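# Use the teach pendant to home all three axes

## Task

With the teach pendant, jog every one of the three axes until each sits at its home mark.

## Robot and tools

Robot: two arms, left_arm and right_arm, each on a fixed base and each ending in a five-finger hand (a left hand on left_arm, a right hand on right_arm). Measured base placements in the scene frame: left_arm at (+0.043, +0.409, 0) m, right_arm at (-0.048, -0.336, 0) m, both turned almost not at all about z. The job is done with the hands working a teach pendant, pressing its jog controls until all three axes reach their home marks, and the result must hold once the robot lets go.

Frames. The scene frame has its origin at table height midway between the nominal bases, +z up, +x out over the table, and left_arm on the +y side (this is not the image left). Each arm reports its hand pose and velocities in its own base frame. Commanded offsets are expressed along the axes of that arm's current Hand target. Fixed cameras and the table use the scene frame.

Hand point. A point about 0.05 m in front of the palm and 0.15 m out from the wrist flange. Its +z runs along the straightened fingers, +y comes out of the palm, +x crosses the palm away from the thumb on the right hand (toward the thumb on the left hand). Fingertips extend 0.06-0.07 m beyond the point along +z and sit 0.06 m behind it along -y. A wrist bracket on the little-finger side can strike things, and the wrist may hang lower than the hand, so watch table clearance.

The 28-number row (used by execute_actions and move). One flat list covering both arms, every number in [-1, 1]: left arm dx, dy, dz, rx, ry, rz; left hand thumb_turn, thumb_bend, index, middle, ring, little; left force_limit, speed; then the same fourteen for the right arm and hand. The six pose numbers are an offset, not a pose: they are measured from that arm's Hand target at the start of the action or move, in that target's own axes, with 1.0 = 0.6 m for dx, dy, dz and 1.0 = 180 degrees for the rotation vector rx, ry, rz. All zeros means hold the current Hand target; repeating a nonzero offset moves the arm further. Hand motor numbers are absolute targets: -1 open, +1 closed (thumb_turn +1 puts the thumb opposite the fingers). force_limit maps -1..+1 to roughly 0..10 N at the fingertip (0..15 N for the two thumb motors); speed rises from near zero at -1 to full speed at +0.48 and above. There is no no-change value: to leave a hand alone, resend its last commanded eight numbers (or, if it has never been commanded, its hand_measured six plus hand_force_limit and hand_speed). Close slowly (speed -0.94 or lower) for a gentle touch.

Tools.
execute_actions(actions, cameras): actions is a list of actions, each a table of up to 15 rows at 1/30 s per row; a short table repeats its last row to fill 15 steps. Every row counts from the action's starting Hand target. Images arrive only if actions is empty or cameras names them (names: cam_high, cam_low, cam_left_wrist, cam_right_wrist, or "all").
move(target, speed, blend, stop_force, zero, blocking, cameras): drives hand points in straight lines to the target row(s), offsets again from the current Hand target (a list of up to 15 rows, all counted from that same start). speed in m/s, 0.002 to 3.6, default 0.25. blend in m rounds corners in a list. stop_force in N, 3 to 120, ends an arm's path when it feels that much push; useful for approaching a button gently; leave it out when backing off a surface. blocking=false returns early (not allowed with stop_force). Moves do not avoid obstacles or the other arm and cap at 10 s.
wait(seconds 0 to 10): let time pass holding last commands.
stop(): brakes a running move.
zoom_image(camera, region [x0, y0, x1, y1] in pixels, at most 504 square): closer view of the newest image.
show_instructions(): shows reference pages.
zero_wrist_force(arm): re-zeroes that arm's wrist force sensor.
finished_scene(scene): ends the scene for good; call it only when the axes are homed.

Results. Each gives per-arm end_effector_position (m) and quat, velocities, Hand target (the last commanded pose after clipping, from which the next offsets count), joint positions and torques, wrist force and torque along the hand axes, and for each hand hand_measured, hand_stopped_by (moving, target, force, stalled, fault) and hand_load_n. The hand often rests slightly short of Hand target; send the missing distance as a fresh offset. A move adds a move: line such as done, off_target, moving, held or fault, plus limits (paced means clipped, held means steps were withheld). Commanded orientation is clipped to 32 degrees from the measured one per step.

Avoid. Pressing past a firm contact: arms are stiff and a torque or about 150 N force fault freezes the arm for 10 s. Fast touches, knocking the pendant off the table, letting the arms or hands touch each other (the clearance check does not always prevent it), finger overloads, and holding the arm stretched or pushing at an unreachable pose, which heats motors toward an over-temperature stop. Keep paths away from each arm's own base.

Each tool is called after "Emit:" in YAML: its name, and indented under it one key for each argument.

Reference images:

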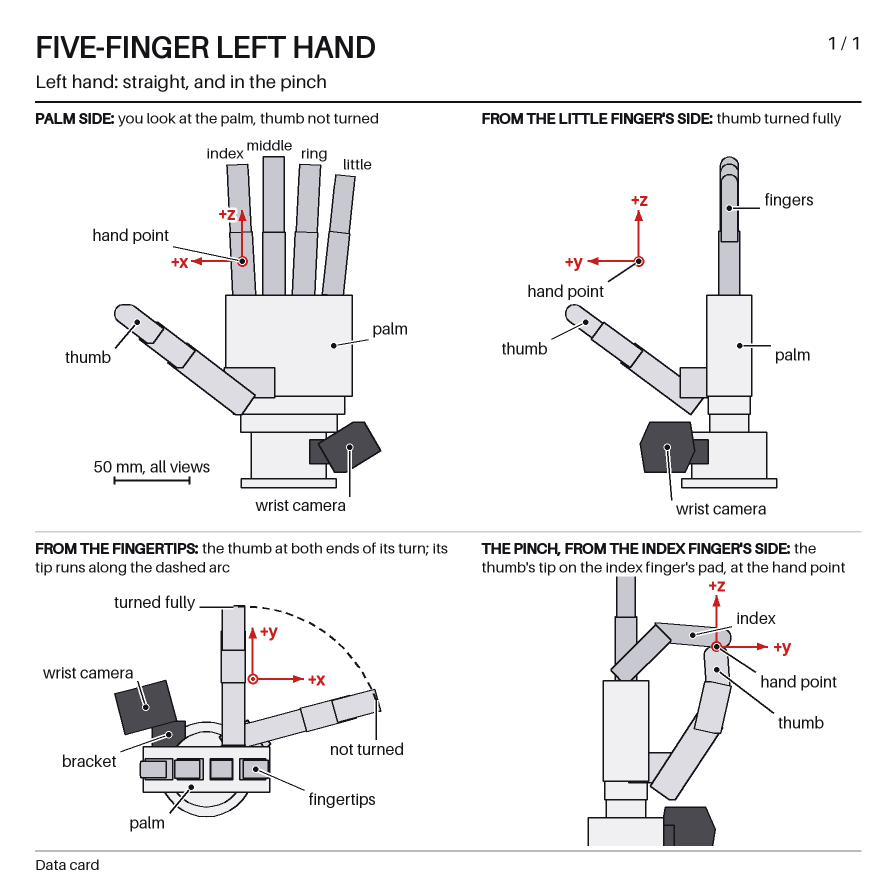

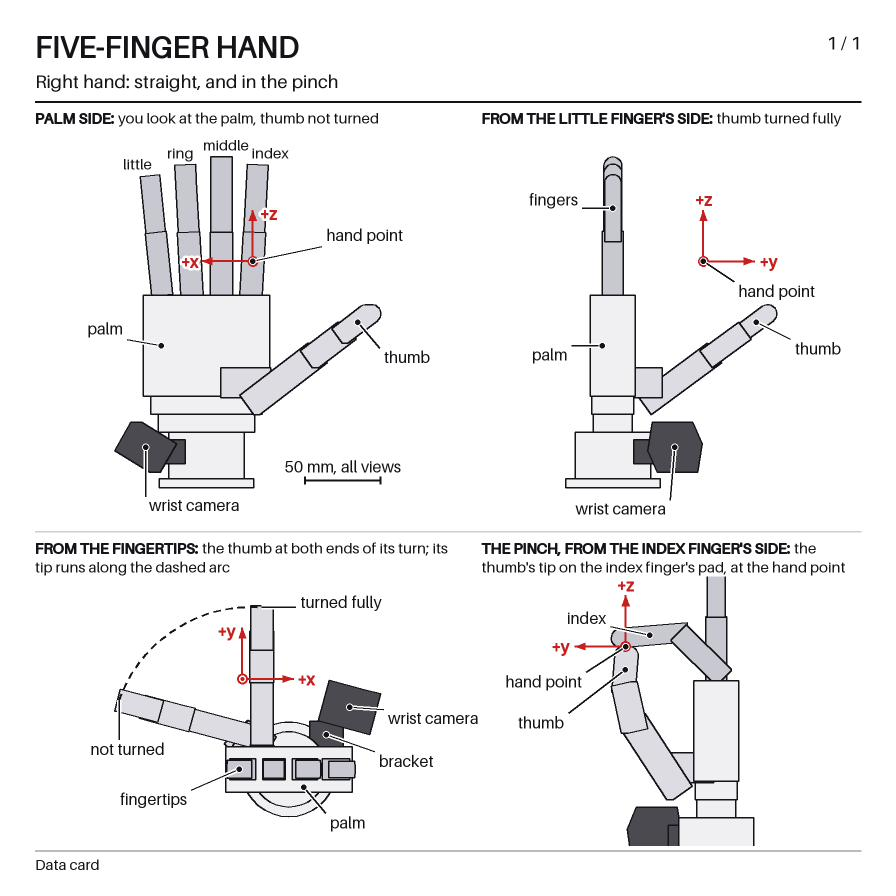

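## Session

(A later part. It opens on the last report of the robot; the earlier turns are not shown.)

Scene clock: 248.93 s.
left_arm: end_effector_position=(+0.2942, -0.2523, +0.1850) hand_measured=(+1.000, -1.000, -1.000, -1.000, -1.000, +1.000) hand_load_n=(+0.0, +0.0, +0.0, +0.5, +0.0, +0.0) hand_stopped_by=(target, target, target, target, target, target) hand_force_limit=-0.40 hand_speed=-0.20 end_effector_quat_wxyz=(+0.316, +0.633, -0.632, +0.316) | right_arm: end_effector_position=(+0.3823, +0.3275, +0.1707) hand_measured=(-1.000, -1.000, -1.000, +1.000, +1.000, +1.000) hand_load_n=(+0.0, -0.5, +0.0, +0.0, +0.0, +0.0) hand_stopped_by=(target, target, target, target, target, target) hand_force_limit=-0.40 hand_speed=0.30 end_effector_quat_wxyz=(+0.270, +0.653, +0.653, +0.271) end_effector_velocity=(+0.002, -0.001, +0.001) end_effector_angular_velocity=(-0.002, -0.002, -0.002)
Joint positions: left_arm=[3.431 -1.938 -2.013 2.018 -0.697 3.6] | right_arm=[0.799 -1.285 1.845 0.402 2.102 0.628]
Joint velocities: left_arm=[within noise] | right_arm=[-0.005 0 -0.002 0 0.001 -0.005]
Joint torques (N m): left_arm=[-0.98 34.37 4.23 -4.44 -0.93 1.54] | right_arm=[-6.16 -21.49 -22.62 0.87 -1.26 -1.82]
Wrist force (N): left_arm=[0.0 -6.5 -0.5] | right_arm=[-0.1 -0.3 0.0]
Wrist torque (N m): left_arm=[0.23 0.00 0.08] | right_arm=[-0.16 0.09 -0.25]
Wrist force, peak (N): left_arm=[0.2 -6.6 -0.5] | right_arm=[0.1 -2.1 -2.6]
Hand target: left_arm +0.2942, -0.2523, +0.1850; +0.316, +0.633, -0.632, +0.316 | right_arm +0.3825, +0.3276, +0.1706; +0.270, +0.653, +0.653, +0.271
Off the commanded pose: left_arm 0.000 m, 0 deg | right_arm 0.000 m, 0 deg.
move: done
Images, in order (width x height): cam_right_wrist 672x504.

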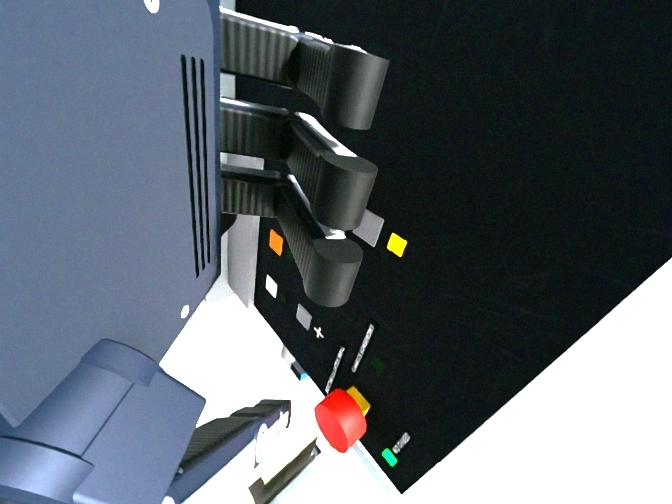

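Emit:
move:
  target:
    - [0,0,0,0,0,0,1,-1,-1,-1,-1,1,-0.4,-0.2,-0.0695,0.0524,-0.0524,0,0,0,-1,-1,-1,1,1,1,-0.4,0.3]
    - [0,0,0,0,0,0,1,-1,-1,-1,-1,1,-0.4,-0.2,-0.0695,0.0695,-0.0353,0,0,0,-1,-1,-1,1,1,1,-0.4,0.3]
  speed: [0.1, 0.05]

Emit:
execute_actions:
  actions:
    - [[0,0,0,0,0,0,1,-1,-1,-1,-1,1,-0.4,-0.2,0,0.0021,0.0021,0,0,0,-1,-1,-1,1,1,1,-0.4,0.3],[0,0,0,0,0,0,1,-1,-1,-1,-1,1,-0.4,-0.2,0,0.0021,0.0021,0,0,0,-1,-1,-1,1,1,1,-0.4,0.3],[0,0,0,0,0,0,1,-1,-1,-1,-1,1,-0.4,-0.2,0,0.0021,0.0021,0,0,0,-1,-1,-1,1,1,1,-0.4,0.3],[0,0,0,0,0,0,1,-1,-1,-1,-1,1,-0.4,-0.2,0,0.0021,0.0021,0,0,0,-1,-1,-1,1,1,1,-0.4,0.3],[0,0,0,0,0,0,1,-1,-1,-1,-1,1,-0.4,-0.2,0,0.0021,0.0021,0,0,0,-1,-1,-1,1,1,1,-0.4,0.3],[0,0,0,0,0,0,1,-1,-1,-1,-1,1,-0.4,-0.2,0,0.0021,0.0021,0,0,0,-1,-1,-1,1,1,1,-0.4,0.3],[0,0,0,0,0,0,1,-1,-1,-1,-1,1,-0.4,-0.2,0,0.0021,0.0021,0,0,0,-1,-1,-1,1,1,1,-0.4,0.3],[0,0,0,0,0,0,1,-1,-1,-1,-1,1,-0.4,-0.2,0,0.0021,0.0021,0,0,0,-1,-1,-1,1,1,1,-0.4,0.3],[0,0,0,0,0,0,1,-1,-1,-1,-1,1,-0.4,-0.2,0,0.0021,0.0021,0,0,0,-1,-1,-1,1,1,1,-0.4,0.3],[0,0,0,0,0,0,1,-1,-1,-1,-1,1,-0.4,-0.2,0,0.0021,0.0021,0,0,0,-1,-1,-1,1,1,1,-0.4,0.3],[0,0,0,0,0,0,1,-1,-1,-1,-1,1,-0.4,-0.2,0,0,0,0,0,0,-1,-1,-1,1,1,1,-0.4,0.3]]
  cameras: ["cam_high", "cam_low"]

Emit:
zoom_image:
  camera: "cam_low"
  region: [195, 230, 235, 270]

Emit:
zoom_image:
  camera: "cam_high"
  region: [260, 245, 300, 285]

Scene clock: 257.57 s.
left_arm: end_effector_position=(+0.2942, -0.2523, +0.1850) hand_measured=(+1.000, -1.000, -1.000, -1.000, -1.000, +1.000) hand_load_n=(+0.0, +0.0, +0.5, +0.5, +0.0, +0.0) hand_stopped_by=(target, target, target, target, target, target) hand_force_limit=-0.40 hand_speed=-0.20 end_effector_quat_wxyz=(+0.316, +0.633, -0.632, +0.316) | right_arm: end_effector_position=(+0.3972, +0.2861, +0.2150) hand_measured=(-1.000, -1.000, -1.000, +1.000, +1.000, +1.000) hand_load_n=(+0.0, +0.0, +0.0, +0.0, +0.0, +0.0) hand_stopped_by=(target, target, target, target, target, target) hand_force_limit=-0.40 hand_speed=0.30 end_effector_quat_wxyz=(+0.270, +0.653, +0.654, +0.271) end_effector_velocity=(-0.003, +0.000, +0.000) end_effector_angular_velocity=(+0.002, +0.001, -0.001)
Joint positions: left_arm=[3.431 -1.938 -2.013 2.018 -0.697 3.6] | right_arm=[0.684 -1.419 1.873 0.457 2.033 0.522]
Joint velocities: left_arm=[within noise] | right_arm=[0.005 -0.003 0.004 0.001 0.003 0.007]
Joint torques (N m): left_arm=[-1.76 34.68 4.34 -4.29 -1.07 1.43] | right_arm=[7.27 -33.84 -9.46 1.64 2.79 1.55]
Wrist force (N): left_arm=[0.1 -6.4 -0.3] | right_arm=[0.1 0.0 0.0]
Wrist torque (N m): left_arm=[0.22 -0.01 0.09] | right_arm=[-0.11 0.09 -0.19]
Wrist force, peak (N): left_arm=[0.1 -6.7 -0.3] | right_arm=[-0.6 -0.5 -0.9]
Hand target: left_arm +0.2942, -0.2523, +0.1850; +0.316, +0.633, -0.632, +0.316 | right_arm +0.3970, +0.2859, +0.2151; +0.270, +0.653, +0.653, +0.271
Off the commanded pose: left_arm 0.000 m, 0 deg | right_arm 0.000 m, 0 deg.
move: done

Scene clock: 258.27 s.
left_arm: end_effector_position=(+0.2942, -0.2523, +0.1850) hand_measured=(+1.000, -1.000, -1.000, -1.000, -1.000, +1.000) hand_load_n=(+0.0, +0.0, +0.0, +0.5, +0.0, +0.0) hand_stopped_by=(target, target, target, target, target, target) hand_force_limit=-0.40 hand_speed=-0.20 end_effector_quat_wxyz=(+0.316, +0.633, -0.632, +0.316) | right_arm: end_effector_position=(+0.3970, +0.2859, +0.2151) hand_measured=(-1.000, -1.000, -1.000, +1.000, +1.000, +1.000) hand_load_n=(+0.0, +0.0, +0.0, +0.0, +0.0, +0.0) hand_stopped_by=(target, target, target, target, target, target) hand_force_limit=-0.40 hand_speed=0.30 end_effector_quat_wxyz=(+0.270, +0.653, +0.653, +0.271)
Joint positions: left_arm=[3.431 -1.938 -2.013 2.018 -0.697 3.6] | right_arm=[0.684 -1.42 1.874 0.457 2.034 0.523]
Joint torques (N m): left_arm=[-1.91 34.26 3.75 -4.35 -1.05 1.48] | right_arm=[-4.83 -25.81 -24.02 2.47 -0.66 -1.79]
Wrist force (N): left_arm=[0.1 -6.5 -0.5] | right_arm=[-0.2 -0.1 -0.2]
Wrist torque (N m): left_arm=[0.19 0.02 0.08] | right_arm=[-0.13 0.15 -0.25]
Wrist force, peak (N): left_arm=[-0.1 -6.6 -0.5] | right_arm=[0.1 -5.0 -6.9]
Hand target: left_arm +0.2942, -0.2523, +0.1850; +0.316, +0.633, -0.632, +0.316 | right_arm +0.3970, +0.2859, +0.2151; +0.270, +0.653, +0.653, +0.271
Off the commanded pose: left_arm 0.000 m, 0 deg | right_arm 0.000 m, 0 deg.
Step readings (end_effector_position of left_arm | right_arm):
0: (+0.2942, -0.2523, +0.1850) | (+0.3972, +0.2861, +0.2150)
1: (+0.2942, -0.2523, +0.1850) | (+0.3971, +0.2860, +0.2150)
2: (+0.2942, -0.2523, +0.1850) | (+0.3974, +0.2859, +0.2151)
4: (+0.2942, -0.2523, +0.1850) | (+0.3985, +0.2858, +0.2151)
8: (+0.2942, -0.2523, +0.1850) | (+0.3989, +0.2859, +0.2151)
15: (+0.2942, -0.2523, +0.1850) | (+0.3970, +0.2860, +0.2150)
Images, in order (width x height): cam_high 672x504, cam_low 672x504.

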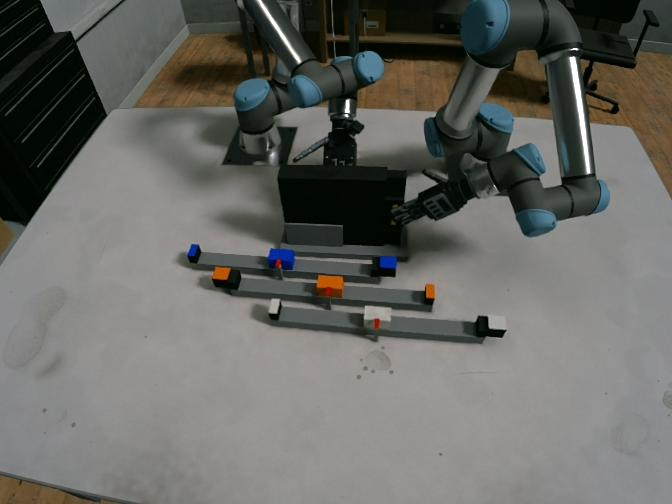

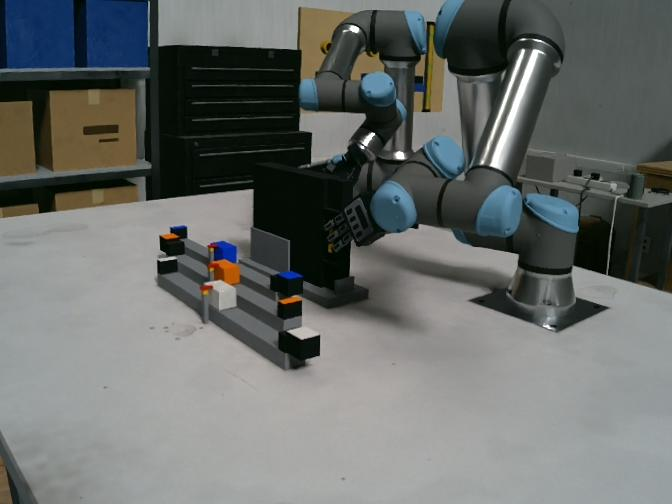

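Scaled by 12.600.

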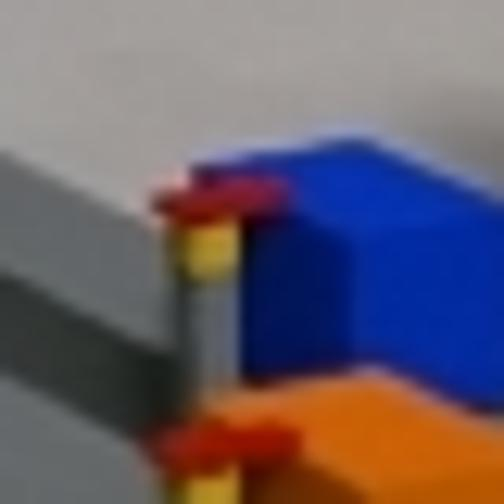

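Scaled by 12.600.

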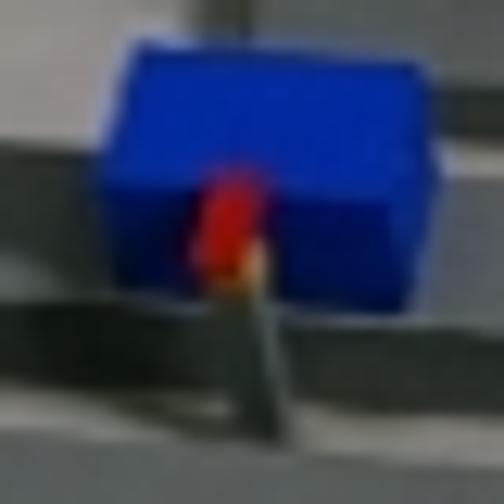

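Emit:
move:
  target:
    - [0,0,0,0,0,0,1,-1,-1,-1,-1,1,-0.4,-0.2,0,-0.0177,-0.0177,0,0,0,-1,-1,-1,1,1,1,-0.4,0.3]
    - [0,0,0,0,0,0,1,-1,-1,-1,-1,1,-0.4,-0.2,-0.007,-0.0702,0.0349,0,0,0,-1,-1,-1,1,1,1,-0.4,0.3]
    - [0,0,0,0,0,0,1,-1,-1,-1,-1,1,-0.4,-0.2,-0.007,-0.0537,0.0514,0,0,0,-1,-1,-1,1,1,1,-0.4,0.3]
  speed: [0.1, 0.1, 0.05]
  blend: 0.003

Emit:
move:
  target: [0,0,0,0,0,0,1,-1,-1,-1,-1,1,-0.4,-0.2,0,0.0106,0.0106,0,0,0,-1,-1,-1,1,1,1,-0.4,0.3]
  speed: 0.004
  stop_force: 3

Emit:
move:
  target: [0,0,0,0,0,0,1,-1,-1,-1,-1,1,-0.4,-0.2,0,-0.0177,-0.0177,0,0,0,-1,-1,-1,1,1,1,-0.4,0.3]
  speed: 0.1
  cameras: ["cam_right_wrist"]

Scene clock: 260.40 s.
left_arm: end_effector_position=(+0.2942, -0.2523, +0.1850) hand_measured=(+1.000, -1.000, -1.000, -1.000, -1.000, +1.000) hand_load_n=(+0.0, +0.0, +0.5, +0.5, +0.0, +0.0) hand_stopped_by=(target, target, target, target, target, target) hand_force_limit=-0.40 hand_speed=-0.20 end_effector_quat_wxyz=(+0.316, +0.633, -0.632, +0.316) | right_arm: end_effector_position=(+0.3962, +0.2819, +0.1704) hand_measured=(-1.000, -1.000, -1.000, +1.000, +1.000, +1.000) hand_load_n=(-0.5, +0.0, +0.0, +0.0, +0.0, +0.0) hand_stopped_by=(target, target, target, target, target, target) hand_force_limit=-0.40 hand_speed=0.30 end_effector_quat_wxyz=(+0.270, +0.653, +0.654, +0.271) end_effector_velocity=(-0.003, +0.000, +0.000) end_effector_angular_velocity=(+0.000, -0.001, -0.002)
Joint positions: left_arm=[3.431 -1.938 -2.013 2.018 -0.697 3.6] | right_arm=[0.676 -1.375 1.949 0.334 2.028 0.515]
Joint velocities: left_arm=[within noise] | right_arm=[0.006 -0.002 0.004 0 0.005 0.007]
Joint torques (N m): left_arm=[-1.63 33.59 4.11 -4.29 -1.09 1.39] | right_arm=[5.07 -36.75 -8.14 1.35 2.97 1.94]
Wrist force (N): left_arm=[-0.2 -6.6 -0.4] | right_arm=[-0.2 -0.3 0.1]
Wrist torque (N m): left_arm=[0.20 0.03 0.07] | right_arm=[-0.15 0.11 -0.22]
Wrist force, peak (N): left_arm=[-0.2 -6.6 -0.4] | right_arm=[-0.2 -0.4 -1.4]
Hand target: left_arm +0.2942, -0.2523, +0.1850; +0.316, +0.633, -0.632, +0.316 | right_arm +0.3960, +0.2817, +0.1705; +0.270, +0.653, +0.653, +0.271
Off the commanded pose: left_arm 0.000 m, 0 deg | right_arm 0.000 m, 0 deg.
move: done

Scene clock: 262.20 s.
left_arm: end_effector_position=(+0.2942, -0.2523, +0.1850) hand_measured=(+1.000, -1.000, -1.000, -1.000, -1.000, +1.000) hand_load_n=(-0.5, +0.0, +0.0, +0.5, +0.0, +0.0) hand_stopped_by=(target, target, target, target, target, target) hand_force_limit=-0.40 hand_speed=-0.20 end_effector_quat_wxyz=(+0.316, +0.633, -0.632, +0.316) | right_arm: end_effector_position=(+0.3988, +0.2817, +0.1705) hand_measured=(-1.000, -1.000, -1.000, +1.000, +1.000, +1.000) hand_load_n=(+0.0, +0.0, +0.5, +0.0, +0.0, +0.0) hand_stopped_by=(target, target, target, target, target, target) hand_force_limit=-0.40 hand_speed=0.30 end_effector_quat_wxyz=(+0.270, +0.653, +0.653, +0.271)
Joint positions: left_arm=[3.431 -1.938 -2.013 2.018 -0.697 3.6] | right_arm=[0.671 -1.373 1.946 0.333 2.025 0.511]
Joint torques (N m): left_arm=[-2.16 34.12 3.38 -4.37 -1.07 1.37] | right_arm=[6.13 -37.36 -8.26 1.45 2.64 1.82]
Wrist force (N): left_arm=[-0.3 -6.4 -0.4] | right_arm=[0.2 -2.2 -3.1]
Wrist torque (N m): left_arm=[0.22 0.04 0.07] | right_arm=[0.12 0.11 -0.13]
Wrist force, peak (N): left_arm=[0.0 -6.8 -0.3] | right_arm=[0.1 -2.9 -5.2]
Hand target: left_arm +0.2942, -0.2523, +0.1850; +0.316, +0.633, -0.632, +0.316 | right_arm +0.3988, +0.2817, +0.1705; +0.270, +0.653, +0.653, +0.271 (not the last commanded pose)
Off the commanded pose: left_arm 0.000 m, 0 deg | right_arm 0.006 m, 0 deg.
move: contact (right_arm)

Scene clock: 262.90 s.
left_arm: end_effector_position=(+0.2942, -0.2523, +0.1850) hand_measured=(+1.000, -1.000, -1.000, -1.000, -1.000, +1.000) hand_load_n=(+0.0, +0.0, +0.0, +0.5, +0.0, +0.0) hand_stopped_by=(target, target, target, target, target, target) hand_force_limit=-0.40 hand_speed=-0.20 end_effector_quat_wxyz=(+0.316, +0.633, -0.632, +0.316) | right_arm: end_effector_position=(+0.3836, +0.2816, +0.1705) hand_measured=(-1.000, -1.000, -1.000, +1.000, +1.000, +1.000) hand_load_n=(+0.0, +0.0, +0.0, +0.0, +0.0, +0.0) hand_stopped_by=(target, target, target, target, target, target) hand_force_limit=-0.40 hand_speed=0.30 end_effector_quat_wxyz=(+0.270, +0.653, +0.653, +0.271) end_effector_velocity=(+0.002, -0.001, +0.001) end_effector_angular_velocity=(-0.002, -0.002, -0.001)
Joint positions: left_arm=[3.431 -1.938 -2.013 2.018 -0.697 3.6] | right_arm=[0.7 -1.387 1.966 0.338 2.043 0.537]
Joint velocities: left_arm=[within noise] | right_arm=[-0.004 0 -0.003 0 0 -0.005]
Joint torques (N m): left_arm=[-2.62 34.14 3.73 -4.13 -1.02 1.36] | right_arm=[-6.52 -14.13 -21.32 0.98 -1.5 -1.83]
Wrist force (N): left_arm=[0.0 -6.5 -0.4] | right_arm=[-0.2 -0.2 -0.3]
Wrist torque (N m): left_arm=[0.21 0.01 0.08] | right_arm=[-0.12 0.13 -0.22]
Wrist force, peak (N): left_arm=[-0.1 -6.6 -0.4] | right_arm=[0.0 -1.7 -3.2]
Hand target: left_arm +0.2942, -0.2523, +0.1850; +0.316, +0.633, -0.632, +0.316 | right_arm +0.3837, +0.2817, +0.1705; +0.270, +0.653, +0.653, +0.271
Off the commanded pose: left_arm 0.000 m, 0 deg | right_arm 0.000 m, 0 deg.
move: done
Images, in order (width x height): cam_right_wrist 672x504.

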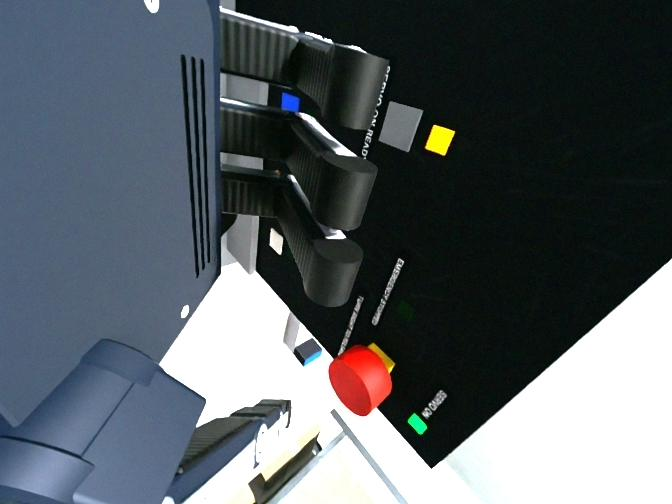

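Emit:
move:
  target:
    - [0,0,0,0,0,0,1,-1,-1,-1,-1,1,-0.4,-0.2,-0.0712,0.0517,-0.0517,0,0,0,-1,-1,-1,1,1,1,-0.4,0.3]
    - [0,0,0,0,0,0,1,-1,-1,-1,-1,1,-0.4,-0.2,-0.0712,0.0684,-0.0351,0,0,0,-1,-1,-1,1,1,1,-0.4,0.3]
  speed: [0.1, 0.05]

Emit:
execute_actions:
  actions:
    - [[0,0,0,0,0,0,1,-1,-1,-1,-1,1,-0.4,-0.2,0,0.0025,0.0025,0,0,0,-1,-1,-1,1,1,1,-0.4,0.3],[0,0,0,0,0,0,1,-1,-1,-1,-1,1,-0.4,-0.2,0,0.0025,0.0025,0,0,0,-1,-1,-1,1,1,1,-0.4,0.3],[0,0,0,0,0,0,1,-1,-1,-1,-1,1,-0.4,-0.2,0,0.0025,0.0025,0,0,0,-1,-1,-1,1,1,1,-0.4,0.3],[0,0,0,0,0,0,1,-1,-1,-1,-1,1,-0.4,-0.2,0,0.0025,0.0025,0,0,0,-1,-1,-1,1,1,1,-0.4,0.3],[0,0,0,0,0,0,1,-1,-1,-1,-1,1,-0.4,-0.2,0,0.0025,0.0025,0,0,0,-1,-1,-1,1,1,1,-0.4,0.3],[0,0,0,0,0,0,1,-1,-1,-1,-1,1,-0.4,-0.2,0,0.0025,0.0025,0,0,0,-1,-1,-1,1,1,1,-0.4,0.3],[0,0,0,0,0,0,1,-1,-1,-1,-1,1,-0.4,-0.2,0,0.0025,0.0025,0,0,0,-1,-1,-1,1,1,1,-0.4,0.3],[0,0,0,0,0,0,1,-1,-1,-1,-1,1,-0.4,-0.2,0,0.0025,0.0025,0,0,0,-1,-1,-1,1,1,1,-0.4,0.3],[0,0,0,0,0,0,1,-1,-1,-1,-1,1,-0.4,-0.2,0,0.0025,0.0025,0,0,0,-1,-1,-1,1,1,1,-0.4,0.3],[0,0,0,0,0,0,1,-1,-1,-1,-1,1,-0.4,-0.2,0,0.0025,0.0025,0,0,0,-1,-1,-1,1,1,1,-0.4,0.3],[0,0,0,0,0,0,1,-1,-1,-1,-1,1,-0.4,-0.2,0,0,0,0,0,0,-1,-1,-1,1,1,1,-0.4,0.3]]
  cameras: ["cam_high", "cam_low"]

Emit:
zoom_image:
  camera: "cam_low"
  region: [195, 248, 235, 288]

Emit:
zoom_image:
  camera: "cam_high"
  region: [310, 275, 350, 315]

Scene clock: 265.53 s.
left_arm: end_effector_position=(+0.2942, -0.2523, +0.1850) hand_measured=(+1.000, -1.000, -1.000, -1.000, -1.000, +1.000) hand_load_n=(+0.0, +0.0, +0.5, +0.0, +0.0, +0.0) hand_stopped_by=(target, target, target, target, target, target) hand_force_limit=-0.40 hand_speed=-0.20 end_effector_quat_wxyz=(+0.316, +0.633, -0.632, +0.316) | right_arm: end_effector_position=(+0.3981, +0.2391, +0.2144) hand_measured=(-1.000, -1.000, -1.000, +1.000, +1.000, +1.000) hand_load_n=(+0.0, +0.0, +0.0, +0.0, +0.0, +0.0) hand_stopped_by=(target, target, target, target, target, target) hand_force_limit=-0.40 hand_speed=0.30 end_effector_quat_wxyz=(+0.270, +0.653, +0.654, +0.271) end_effector_velocity=(-0.003, -0.001, +0.000) end_effector_angular_velocity=(-0.001, +0.000, -0.002)
Joint positions: left_arm=[3.431 -1.938 -2.013 2.018 -0.697 3.6] | right_arm=[0.561 -1.525 1.984 0.409 1.956 0.418]
Joint velocities: left_arm=[within noise] | right_arm=[0.005 -0.004 0.005 0.001 0.005 0.005]
Joint torques (N m): left_arm=[-2.2 34.03 3.68 -4.18 -1.05 1.5] | right_arm=[6.4 -31.83 -9.36 2.05 2.29 1.91]
Wrist force (N): left_arm=[-0.1 -6.4 -0.5] | right_arm=[0.2 -0.2 -0.4]
Wrist torque (N m): left_arm=[0.21 0.04 0.07] | right_arm=[-0.12 0.07 -0.18]
Wrist force, peak (N): left_arm=[0.0 -6.6 -0.5] | right_arm=[-0.6 0.4 -0.9]
Hand target: left_arm +0.2942, -0.2523, +0.1850; +0.316, +0.633, -0.632, +0.316 | right_arm +0.3979, +0.2390, +0.2144; +0.270, +0.653, +0.653, +0.271
Off the commanded pose: left_arm 0.000 m, 0 deg | right_arm 0.000 m, 0 deg.
move: done

Scene clock: 266.23 s.
left_arm: end_effector_position=(+0.2942, -0.2523, +0.1850) hand_measured=(+1.000, -1.000, -1.000, -1.000, -1.000, +1.000) hand_load_n=(+0.0, +0.0, +0.5, +0.5, +0.0, +0.0) hand_stopped_by=(target, target, target, target, target, target) hand_force_limit=-0.40 hand_speed=-0.20 end_effector_quat_wxyz=(+0.316, +0.633, -0.632, +0.316) | right_arm: end_effector_position=(+0.3978, +0.2390, +0.2144) hand_measured=(-1.000, -1.000, -1.000, +1.000, +1.000, +1.000) hand_load_n=(+0.0, +0.0, +0.0, +0.0, +0.0, +0.0) hand_stopped_by=(target, target, target, target, target, target) hand_force_limit=-0.40 hand_speed=0.30 end_effector_quat_wxyz=(+0.270, +0.653, +0.653, +0.271)
Joint positions: left_arm=[3.431 -1.938 -2.013 2.018 -0.697 3.6] | right_arm=[0.562 -1.526 1.985 0.409 1.957 0.418]
Joint torques (N m): left_arm=[-2.12 33.47 3.25 -4.18 -1.12 1.42] | right_arm=[-5.92 -9.42 -25.68 2.05 -1.41 -1.8]
Wrist force (N): left_arm=[-0.2 -6.7 -0.2] | right_arm=[-0.2 -0.3 -0.3]
Wrist torque (N m): left_arm=[0.18 0.03 0.08] | right_arm=[-0.13 0.14 -0.25]
Wrist force, peak (N): left_arm=[-0.2 -6.7 -0.2] | right_arm=[-0.9 -4.5 -5.6]
Hand target: left_arm +0.2942, -0.2523, +0.1850; +0.316, +0.633, -0.632, +0.316 | right_arm +0.3979, +0.2390, +0.2144; +0.270, +0.653, +0.653, +0.271
Off the commanded pose: left_arm 0.000 m, 0 deg | right_arm 0.000 m, 0 deg.
Step readings (end_effector_position of left_arm | right_arm):
0: (+0.2942, -0.2523, +0.1850) | (+0.3981, +0.2391, +0.2144)
1: (+0.2942, -0.2523, +0.1850) | (+0.3980, +0.2391, +0.2144)
2: (+0.2942, -0.2523, +0.1850) | (+0.3984, +0.2390, +0.2144)
4: (+0.2942, -0.2523, +0.1850) | (+0.3997, +0.2389, +0.2144)
8: (+0.2942, -0.2523, +0.1850) | (+0.4002, +0.2390, +0.2144)
15: (+0.2942, -0.2523, +0.1850) | (+0.3978, +0.2391, +0.2144)
Images, in order (width x height): cam_high 672x504, cam_low 672x504.

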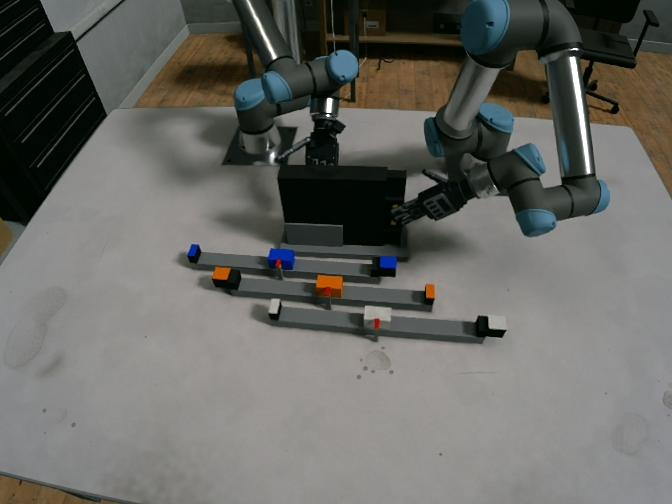

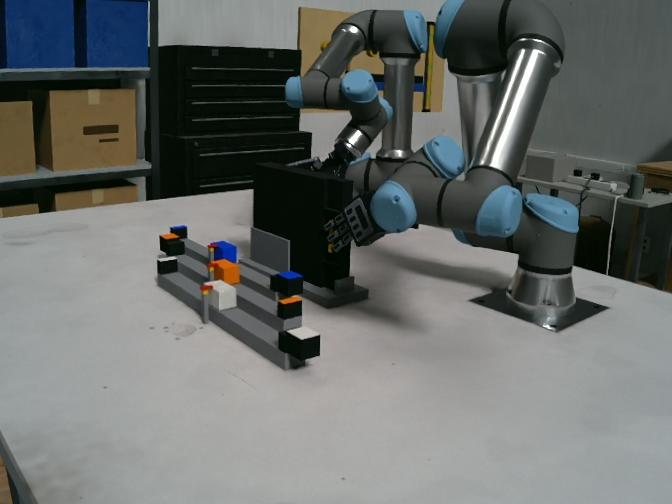

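Scaled by 12.600.

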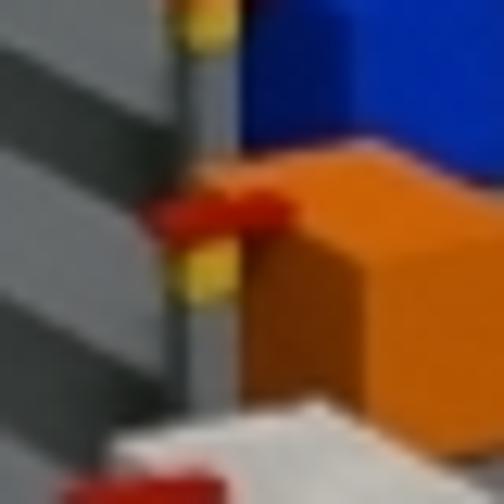

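Scaled by 12.600.

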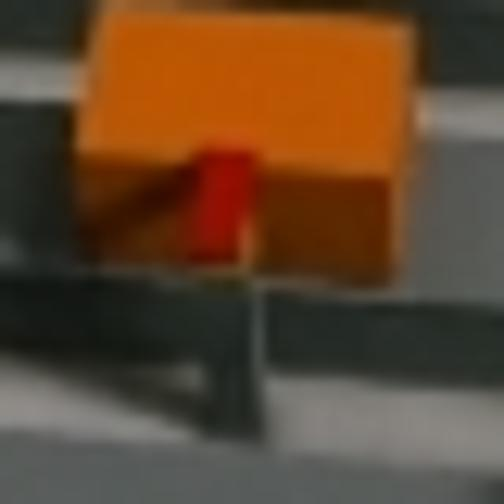

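Emit:
move:
  target: [0,0,0,0,0,0,1,-1,-1,-1,-1,1,-0.4,-0.2,0,-0.0589,-0.0589,0,0,0,-1,-1,-1,1,1,1,-0.4,0.3]
  speed: 0.2

Emit:
move:
  target:
    - [0,0,0,0,0,0,1,-1,-1,-1,-1,1,-0.4,-0.2,0.0615,0.1362,-0.1362,0,0,0,-1,-1,-1,-1,-1,-1,-0.4,0.3]
    - [0,0,0,0,0,0,1,-1,-1,-1,-1,1,-0.4,-0.2,-0.0062,0.313,-0.1716,0.1954,-0.1954,0.4718,-1,-1,-1,-1,-1,-1,-0.4,0.3]
    - [0,0,0,0,0,0,1,-1,-1,-1,-1,1,-0.4,-0.2,-0.1143,0.561,0.0765,0.1954,-0.1954,0.4718,-1,-1,-1,-1,-1,-1,-0.4,0.3]
    - [0,0,0,0,0,0,1,-1,-1,-1,-1,1,-0.4,-0.2,-0.1143,0.3136,0.3239,0.1954,-0.1954,0.4718,-1,-1,-1,-1,-1,-1,-0.4,0.3]
  speed: 0.3
  blend: 0.02
  cameras: ["cam_right_wrist"]

Emit:
zoom_image:
  camera: "cam_right_wrist"
  region: [300, 190, 345, 240]

Scene clock: 268.33 s.
left_arm: end_effector_position=(+0.2942, -0.2523, +0.1850) hand_measured=(+1.000, -1.000, -1.000, -1.000, -1.000, +1.000) hand_load_n=(+0.0, +0.0, +0.5, +0.5, +0.0, +0.0) hand_stopped_by=(target, target, target, target, target, target) hand_force_limit=-0.40 hand_speed=-0.20 end_effector_quat_wxyz=(+0.316, +0.633, -0.632, +0.316) | right_arm: end_effector_position=(+0.3480, +0.2390, +0.2145) hand_measured=(-1.000, -1.000, -1.000, +1.000, +1.000, +1.000) hand_load_n=(+0.0, +0.0, +0.0, +0.0, +0.0, +0.0) hand_stopped_by=(target, target, target, target, target, target) hand_force_limit=-0.40 hand_speed=0.30 end_effector_quat_wxyz=(+0.270, +0.653, +0.653, +0.271)
Joint positions: left_arm=[3.431 -1.938 -2.013 2.018 -0.697 3.6] | right_arm=[0.664 -1.581 2.049 0.436 2.021 0.505]
Joint torques (N m): left_arm=[-1.33 33.16 3.33 -4.08 -1.06 1.25] | right_arm=[5.34 -9.3 -23.16 -0.17 -1.74 -0.99]
Wrist force (N): left_arm=[-0.2 -6.5 -0.3] | right_arm=[-0.1 -0.3 -0.2]
Wrist torque (N m): left_arm=[0.20 0.03 0.07] | right_arm=[-0.14 0.13 -0.12]
Wrist force, peak (N): left_arm=[-0.1 -6.7 -0.5] | right_arm=[0.1 -1.1 -0.9]
Hand target: left_arm +0.2942, -0.2523, +0.1850; +0.316, +0.633, -0.632, +0.316 | right_arm +0.3479, +0.2390, +0.2144; +0.270, +0.653, +0.653, +0.271
Off the commanded pose: left_arm 0.000 m, 0 deg | right_arm 0.000 m, 0 deg.
move: done

Scene clock: 273.57 s.
left_arm: end_effector_position=(+0.2942, -0.2523, +0.1850) hand_measured=(+1.000, -1.000, -1.000, -1.000, -1.000, +1.000) hand_load_n=(+0.0, +0.0, +0.0, +0.5, +0.0, +0.0) hand_stopped_by=(target, target, target, target, target, target) hand_force_limit=-0.40 hand_speed=-0.20 end_effector_quat_wxyz=(+0.316, +0.633, -0.632, +0.316) | right_arm: end_effector_position=(+0.6169, +0.1700, +0.2095) hand_measured=(-1.000, -1.000, -1.000, -1.000, -1.000, -1.000) hand_load_n=(+0.0, +0.0, +0.0, +0.0, +0.0, +0.0) hand_stopped_by=(target, target, target, target, target, target) hand_force_limit=-0.40 hand_speed=0.30 end_effector_quat_wxyz=(-0.008, +1.000, +0.007, +0.029)
Joint positions: left_arm=[3.431 -1.938 -2.013 2.018 -0.697 3.6] | right_arm=[0.144 -0.4 0.035 1.876 1.562 1.7]
Joint torques (N m): left_arm=[-1.46 34.65 2.49 -4.07 -1.04 1.24] | right_arm=[-6.03 -46.39 -23.48 1.37 -2.3 -1.38]
Wrist force (N): left_arm=[0.1 -6.3 -0.6] | right_arm=[0.7 -0.8 -0.4]
Wrist torque (N m): left_arm=[0.23 0.01 0.07] | right_arm=[-0.11 -0.07 0.10]
Wrist force, peak (N): left_arm=[0.1 -6.7 -0.5] | right_arm=[0.9 -0.9 2.3]
Hand target: left_arm +0.2942, -0.2523, +0.1850; +0.316, +0.633, -0.632, +0.316 | right_arm +0.6184, +0.1705, +0.2099; +0.000, +1.000, +0.000, +0.000
Off the commanded pose: left_arm 0.000 m, 0 deg | right_arm 0.002 m, 4 deg.
elbow stopped short (right arm): the move would have taken joint 3 (elbow) straighter than the controller allows.
move: off_target (right_arm)
Images, in order (width x height): cam_right_wrist 672x504.

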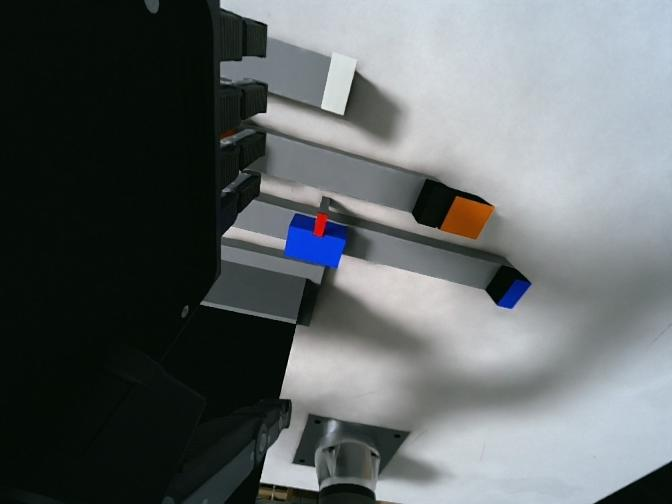

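Scaled by 10.080.

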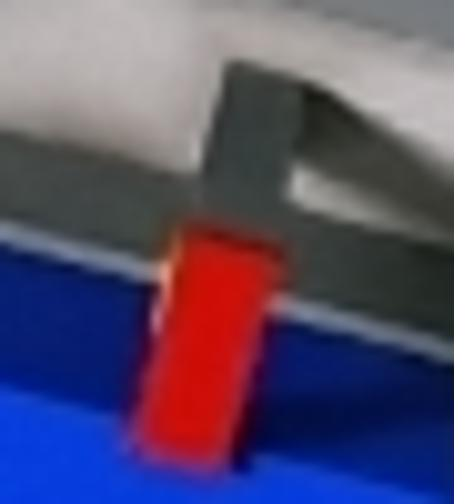

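Emit:
move:
  target:
    - [-0.0005,-0.0833,0.0006,0,0,0,1,-1,-1,-1,-1,1,-0.4,-0.2,0,0,-0.25,0,0,0,-1,-1,-1,-1,-1,-1,-0.4,0.3]
    - [-0.02,-0.0833,-0.18,0,0,0,1,-1,-1,-1,-1,1,-0.4,-0.2,0,0,-0.25,0,0,0,-1,-1,-1,-1,-1,-1,-0.4,0.3]
  speed: 0.1
  cameras: ["all"]

Scene clock: 277.90 s.
left_arm: end_effector_position=(+0.3441, -0.1587, +0.2402) hand_measured=(+1.000, -1.000, -1.000, -1.000, -1.000, +1.000) hand_load_n=(+0.0, -0.5, +0.0, +0.0, +0.0, +0.0) hand_stopped_by=(target, target, target, target, target, target) hand_force_limit=-0.40 hand_speed=-0.20 end_effector_quat_wxyz=(+0.316, +0.633, -0.632, +0.316) | right_arm: end_effector_position=(+0.6171, +0.1700, +0.3589) hand_measured=(-1.000, -1.000, -1.000, -1.000, -1.000, -1.000) hand_load_n=(+0.0, +0.0, +0.0, +0.0, +0.0, +0.0) hand_stopped_by=(target, target, target, target, target, target) hand_force_limit=-0.40 hand_speed=0.30 end_effector_quat_wxyz=(-0.044, +0.979, +0.046, +0.192)
Joint positions: left_arm=[3.621 -1.963 -1.843 1.684 -0.782 3.854] | right_arm=[0.13 -0.647 0.035 1.79 1.516 1.618]
Joint torques (N m): left_arm=[2.2 18.68 4.61 -3.24 2.16 -1.1] | right_arm=[7.92 -60.21 -13.71 1.46 -1.96 -1.29]
Wrist force (N): left_arm=[-0.6 -0.7 -0.5] | right_arm=[0.4 -0.6 -0.1]
Wrist torque (N m): left_arm=[-0.09 0.09 0.07] | right_arm=[-0.10 0.02 0.15]
Wrist force, peak (N): left_arm=[-0.1 -6.6 -0.5] | right_arm=[0.9 -1.2 1.4]
Hand target: left_arm +0.3441, -0.1587, +0.2402; +0.316, +0.633, -0.632, +0.316 | right_arm +0.6185, +0.1705, +0.3599; +0.000, +1.000, +0.000, +0.000
Off the commanded pose: left_arm 0.000 m, 0 deg | right_arm 0.002 m, 23 deg.
elbow stopped short (right arm): the move would have taken joint 3 (elbow) straighter than the controller allows.
move: off_target (right_arm)

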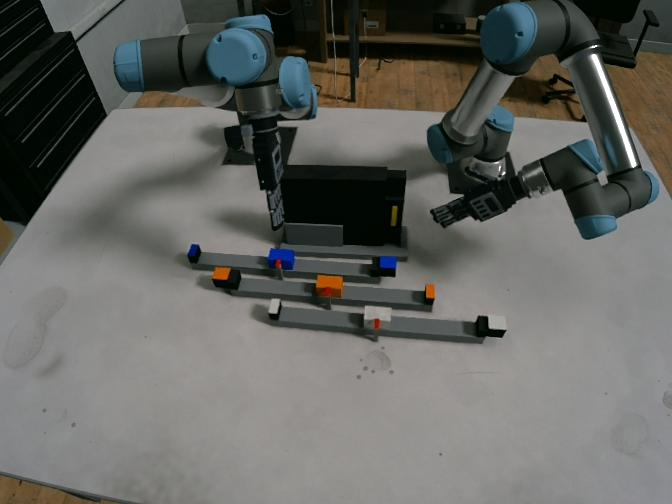

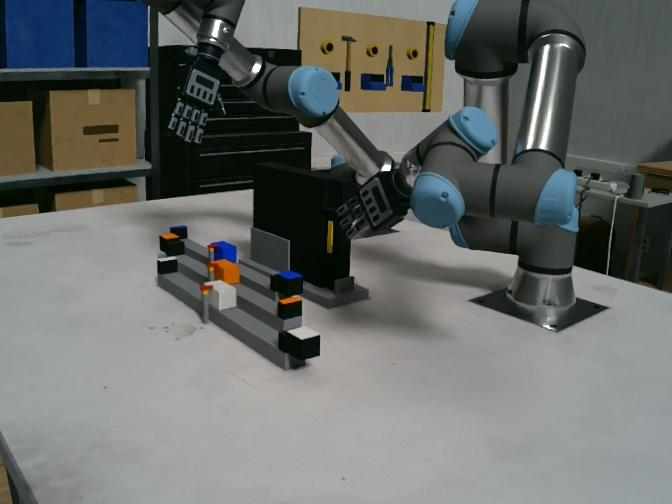

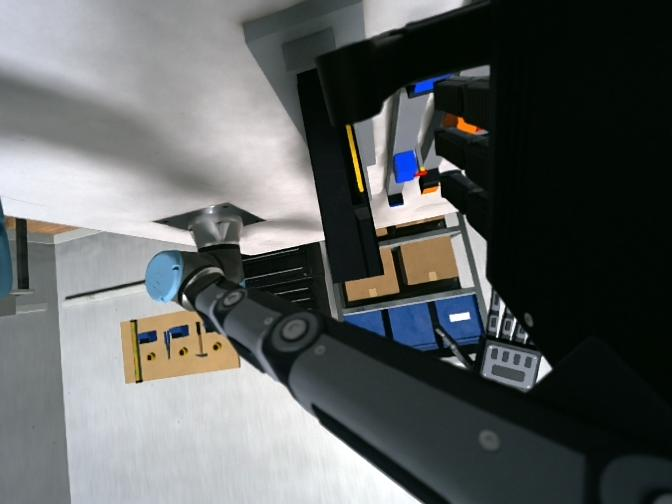

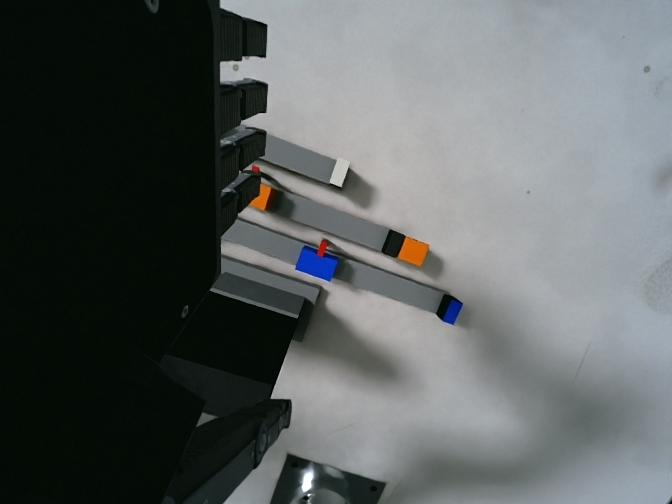

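Emit:
finished_scene:
  scene: 1

The scene is finished: the task was done.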